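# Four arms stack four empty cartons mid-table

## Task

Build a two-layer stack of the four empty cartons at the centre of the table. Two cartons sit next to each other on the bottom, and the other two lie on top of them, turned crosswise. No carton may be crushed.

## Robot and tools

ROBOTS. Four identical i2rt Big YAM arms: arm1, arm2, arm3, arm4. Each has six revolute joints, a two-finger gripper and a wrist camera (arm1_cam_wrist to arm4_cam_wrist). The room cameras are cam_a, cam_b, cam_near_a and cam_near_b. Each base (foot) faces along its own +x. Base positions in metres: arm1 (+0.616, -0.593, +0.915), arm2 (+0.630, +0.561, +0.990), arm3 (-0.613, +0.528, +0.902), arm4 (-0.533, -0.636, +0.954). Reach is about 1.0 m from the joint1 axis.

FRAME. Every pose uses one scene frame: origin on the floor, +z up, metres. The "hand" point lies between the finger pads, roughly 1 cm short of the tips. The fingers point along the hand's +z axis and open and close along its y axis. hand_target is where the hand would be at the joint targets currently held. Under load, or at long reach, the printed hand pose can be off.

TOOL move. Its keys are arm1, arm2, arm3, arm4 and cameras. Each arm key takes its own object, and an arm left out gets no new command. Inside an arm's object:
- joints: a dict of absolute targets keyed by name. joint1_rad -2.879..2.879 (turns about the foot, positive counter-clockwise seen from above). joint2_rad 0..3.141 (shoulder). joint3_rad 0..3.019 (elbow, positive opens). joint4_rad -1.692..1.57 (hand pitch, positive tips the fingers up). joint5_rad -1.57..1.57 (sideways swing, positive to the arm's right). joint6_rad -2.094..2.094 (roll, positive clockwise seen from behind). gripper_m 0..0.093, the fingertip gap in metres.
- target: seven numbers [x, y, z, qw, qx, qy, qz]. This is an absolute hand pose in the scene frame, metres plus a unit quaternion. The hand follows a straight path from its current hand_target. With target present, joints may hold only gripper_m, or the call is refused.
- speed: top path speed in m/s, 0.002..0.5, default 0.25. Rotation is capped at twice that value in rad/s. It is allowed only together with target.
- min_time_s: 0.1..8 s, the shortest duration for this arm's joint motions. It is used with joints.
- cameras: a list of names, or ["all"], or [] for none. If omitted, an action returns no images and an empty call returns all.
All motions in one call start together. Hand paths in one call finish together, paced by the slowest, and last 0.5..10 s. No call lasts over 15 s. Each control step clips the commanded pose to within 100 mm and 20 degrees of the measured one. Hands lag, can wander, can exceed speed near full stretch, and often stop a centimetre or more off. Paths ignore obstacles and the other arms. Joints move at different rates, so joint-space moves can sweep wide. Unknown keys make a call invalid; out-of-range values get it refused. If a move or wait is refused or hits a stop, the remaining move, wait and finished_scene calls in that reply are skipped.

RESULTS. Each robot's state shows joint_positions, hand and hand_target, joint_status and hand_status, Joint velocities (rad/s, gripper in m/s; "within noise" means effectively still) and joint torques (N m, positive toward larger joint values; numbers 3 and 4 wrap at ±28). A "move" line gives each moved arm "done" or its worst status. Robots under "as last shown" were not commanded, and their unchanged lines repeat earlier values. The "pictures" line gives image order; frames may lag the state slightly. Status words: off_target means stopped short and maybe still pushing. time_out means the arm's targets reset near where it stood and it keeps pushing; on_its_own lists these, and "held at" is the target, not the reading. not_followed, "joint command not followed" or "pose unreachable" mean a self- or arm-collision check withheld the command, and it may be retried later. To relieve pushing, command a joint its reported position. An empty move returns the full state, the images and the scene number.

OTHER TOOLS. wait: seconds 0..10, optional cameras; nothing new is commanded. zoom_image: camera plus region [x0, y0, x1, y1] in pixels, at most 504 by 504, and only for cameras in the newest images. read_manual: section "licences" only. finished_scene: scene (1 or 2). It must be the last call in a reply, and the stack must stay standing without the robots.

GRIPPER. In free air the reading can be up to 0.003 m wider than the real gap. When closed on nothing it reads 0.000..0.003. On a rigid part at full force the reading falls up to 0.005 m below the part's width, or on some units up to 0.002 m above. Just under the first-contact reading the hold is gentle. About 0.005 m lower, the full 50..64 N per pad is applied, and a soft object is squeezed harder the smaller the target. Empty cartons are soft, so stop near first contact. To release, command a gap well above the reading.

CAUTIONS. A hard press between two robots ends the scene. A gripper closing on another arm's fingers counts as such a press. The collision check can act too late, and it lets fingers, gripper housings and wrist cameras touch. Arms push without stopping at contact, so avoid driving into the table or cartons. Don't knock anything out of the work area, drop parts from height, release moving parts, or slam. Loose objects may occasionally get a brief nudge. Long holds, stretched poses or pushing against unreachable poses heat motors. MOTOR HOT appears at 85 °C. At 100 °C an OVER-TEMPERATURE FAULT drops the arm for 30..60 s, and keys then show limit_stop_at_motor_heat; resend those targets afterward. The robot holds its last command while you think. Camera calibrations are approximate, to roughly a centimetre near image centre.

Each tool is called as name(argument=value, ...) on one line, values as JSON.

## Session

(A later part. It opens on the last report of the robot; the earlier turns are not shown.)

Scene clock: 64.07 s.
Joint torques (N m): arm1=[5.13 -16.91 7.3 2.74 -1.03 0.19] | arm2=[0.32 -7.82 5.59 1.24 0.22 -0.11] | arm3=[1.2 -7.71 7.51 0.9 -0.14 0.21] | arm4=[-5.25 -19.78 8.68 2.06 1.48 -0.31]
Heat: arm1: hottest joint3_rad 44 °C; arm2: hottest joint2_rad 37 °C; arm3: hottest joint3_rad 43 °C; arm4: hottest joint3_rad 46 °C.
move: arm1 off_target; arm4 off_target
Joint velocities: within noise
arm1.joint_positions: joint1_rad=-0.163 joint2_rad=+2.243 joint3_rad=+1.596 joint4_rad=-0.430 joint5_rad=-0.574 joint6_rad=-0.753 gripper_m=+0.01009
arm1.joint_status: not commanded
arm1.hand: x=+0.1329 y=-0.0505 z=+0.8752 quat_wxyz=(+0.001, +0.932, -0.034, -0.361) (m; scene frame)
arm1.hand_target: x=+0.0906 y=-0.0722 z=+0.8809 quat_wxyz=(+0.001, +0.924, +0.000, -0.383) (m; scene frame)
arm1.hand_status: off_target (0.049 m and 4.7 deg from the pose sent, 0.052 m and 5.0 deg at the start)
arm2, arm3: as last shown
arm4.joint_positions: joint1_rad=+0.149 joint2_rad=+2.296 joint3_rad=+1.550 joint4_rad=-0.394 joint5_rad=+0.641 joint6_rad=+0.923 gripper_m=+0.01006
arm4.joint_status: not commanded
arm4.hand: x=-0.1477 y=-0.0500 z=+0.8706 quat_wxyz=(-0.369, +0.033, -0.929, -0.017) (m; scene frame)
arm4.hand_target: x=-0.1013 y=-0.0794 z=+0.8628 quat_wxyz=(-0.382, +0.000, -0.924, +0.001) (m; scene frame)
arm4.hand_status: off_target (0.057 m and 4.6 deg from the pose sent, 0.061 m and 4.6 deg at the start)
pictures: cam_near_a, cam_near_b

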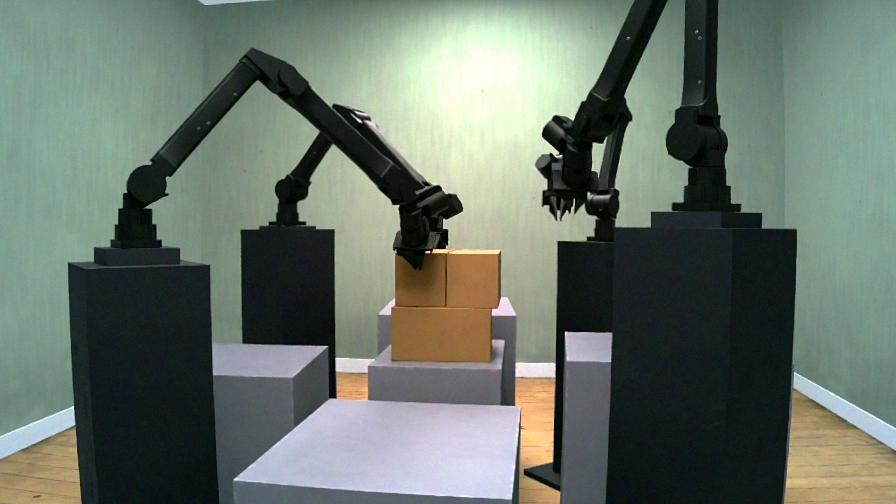

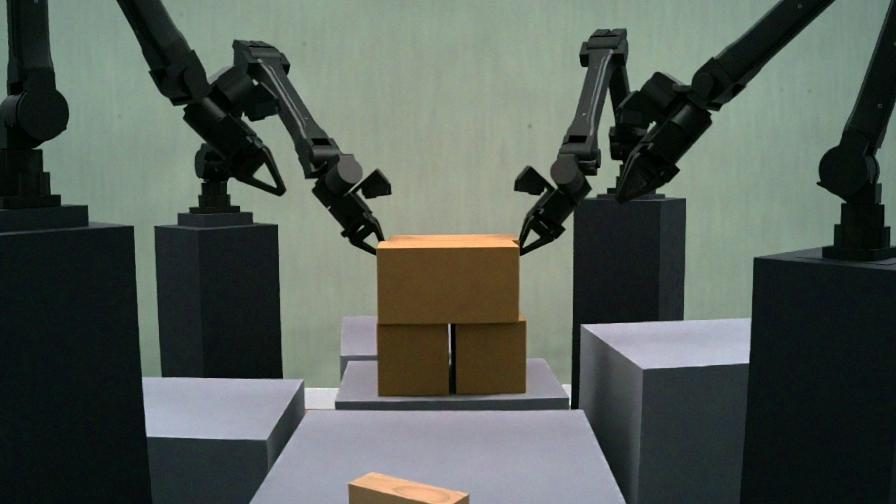

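move(arm1={"target":[0.165,-0.060,0.885,0,0.9239,0,-0.3827],"speed":0.06}, arm4={"target":[-0.175,-0.060,0.875,0.3827,0,0.9239,0],"speed":0.06})

move(arm1={"target":[0.27,-0.2,1.0,0,0.9239,0,-0.3827],"speed":0.18}, arm4={"target":[-0.27,-0.2,1.0,0.3827,0,0.9239,0],"speed":0.18}, cameras=["cam_near_a","cam_near_b","cam_b"])

zoom_image(camera="cam_near_a", region=[320, 200, 520, 400])

Scene clock: 66.83 s.
Joint torques (N m): arm1=[-1.03 -19.25 5.33 1.16 -0.46 0.04] | arm2=[0.09 -8.29 5.63 1.2 0.21 -0.09] | arm3=[1.2 -7.65 7.54 0.9 -0.14 0.21] | arm4=[0.85 -22.07 6.75 0.46 0.66 -0.11]
Heat: arm1: hottest joint3_rad 44 °C; arm2: hottest joint2_rad 37 °C; arm3: hottest joint3_rad 43 °C; arm4: hottest joint3_rad 45 °C.
move: arm1 off_target; arm4 done
Joint velocities: within noise
arm1.joint_positions: joint1_rad=-0.198 joint2_rad=+2.214 joint3_rad=+1.507 joint4_rad=-0.408 joint5_rad=-0.642 joint6_rad=-0.847 gripper_m=+0.01008
arm1.joint_status: not commanded
arm1.hand: x=+0.1614 y=-0.0666 z=+0.8673 quat_wxyz=(+0.013, +0.927, -0.004, -0.374) (m; scene frame)
arm1.hand_target: x=+0.1649 y=-0.0600 z=+0.8848 quat_wxyz=(+0.000, +0.924, +0.000, -0.383) (m; scene frame)
arm1.hand_status: off_target (0.019 m and 1.9 deg from the pose sent, 0.035 m and 4.7 deg at the start)
arm2, arm3: as last shown
arm4.joint_positions: joint1_rad=+0.183 joint2_rad=+2.281 joint3_rad=+1.535 joint4_rad=-0.448 joint5_rad=+0.712 joint6_rad=+1.040 gripper_m=+0.01006
arm4.joint_status: not commanded
arm4.hand: x=-0.1657 y=-0.0565 z=+0.8777 quat_wxyz=(-0.385, -0.004, -0.923, -0.005) (m; scene frame)
arm4.hand_target: x=-0.1748 y=-0.0599 z=+0.8750 quat_wxyz=(-0.383, +0.000, -0.924, +0.000) (m; scene frame)
arm4.hand_status: done (0.010 m and 0.8 deg from the pose sent, 0.029 m and 4.6 deg at the start)
pictures: none

Scene clock: 68.87 s.
Joint torques (N m): arm1=[-1.49 -12.28 5.63 0.51 -0.47 0.05] | arm2=[0.21 -8.64 5.65 1.11 0.17 -0.14] | arm3=[1.2 -7.71 7.53 0.9 -0.14 0.21] | arm4=[1.03 -14.27 6.99 0.39 0.68 -0.08]
Heat: arm1: hottest joint3_rad 44 °C; arm2: hottest joint2_rad 36 °C; arm3: hottest joint3_rad 43 °C; arm4: hottest joint3_rad 45 °C.
move: arm1 done; arm4 off_target
Joint velocities: within noise
arm1.joint_positions: joint1_rad=-0.228 joint2_rad=+1.651 joint3_rad=+0.996 joint4_rad=-0.456 joint5_rad=-0.658 joint6_rad=-0.886 gripper_m=+0.01008
arm1.joint_status: not commanded
arm1.hand: x=+0.2620 y=-0.2014 z=+0.9948 quat_wxyz=(+0.003, +0.924, +0.003, -0.382) (m; scene frame)
arm1.hand_target: x=+0.2698 y=-0.2000 z=+0.9999 quat_wxyz=(+0.000, +0.924, +0.000, -0.383) (m; scene frame)
arm1.hand_status: done (0.010 m and 0.6 deg from the pose sent, 0.217 m and 1.9 deg at the start)
arm2, arm3: as last shown
arm4.joint_positions: joint1_rad=+0.256 joint2_rad=+1.736 joint3_rad=+1.027 joint4_rad=-0.545 joint5_rad=+0.737 joint6_rad=+1.137 gripper_m=+0.01006
arm4.joint_status: not commanded
arm4.hand: x=-0.2608 y=-0.1959 z=+1.0059 quat_wxyz=(-0.386, -0.007, -0.923, -0.006) (m; scene frame)
arm4.hand_target: x=-0.2698 y=-0.2001 z=+0.9999 quat_wxyz=(-0.383, +0.000, -0.924, +0.000) (m; scene frame)
arm4.hand_status: off_target (0.012 m and 1.1 deg from the pose sent, 0.215 m and 0.8 deg at the start)
pictures: cam_b, cam_near_a, cam_near_b

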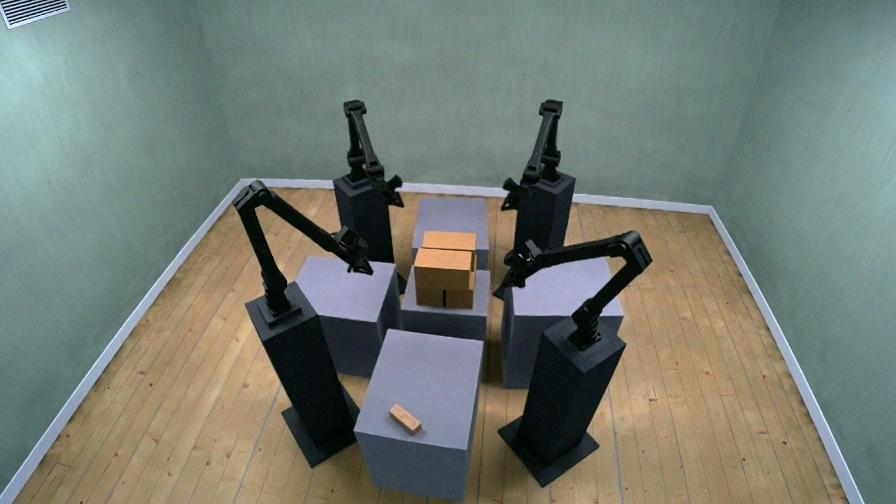

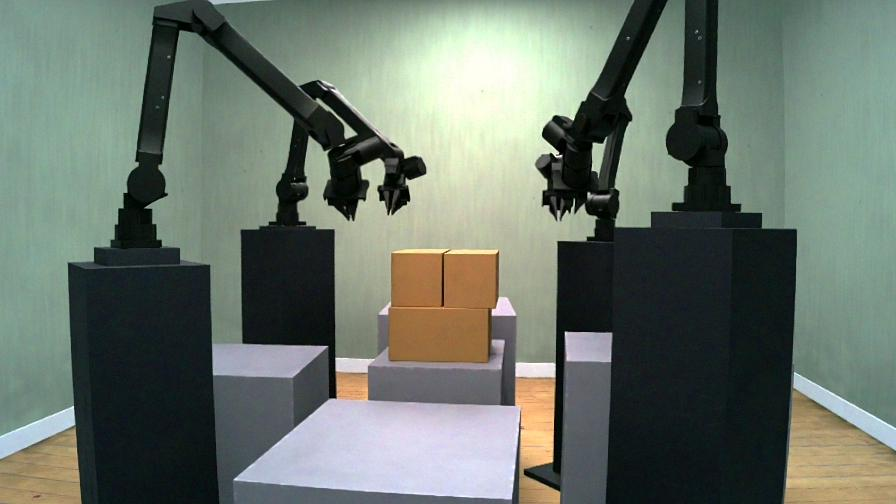

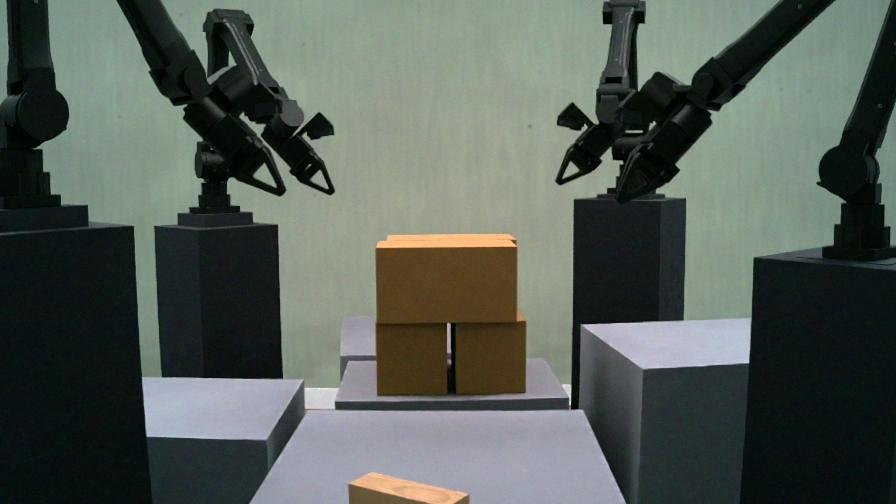

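Scaled by 2.520 from the camera's 896x504 image, which has a finer 1280x720 frame.

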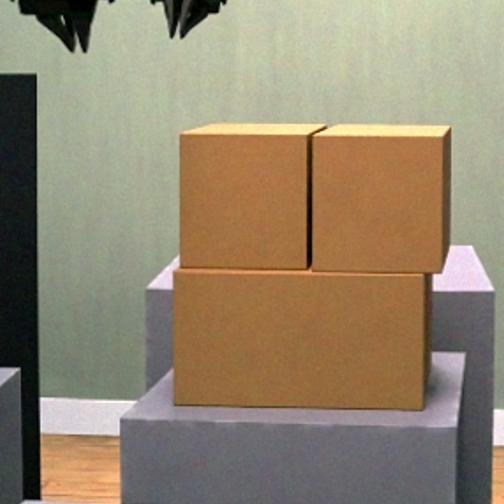

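Well stacked.

finished_scene(scene=2)

The scene is finished: the task was done.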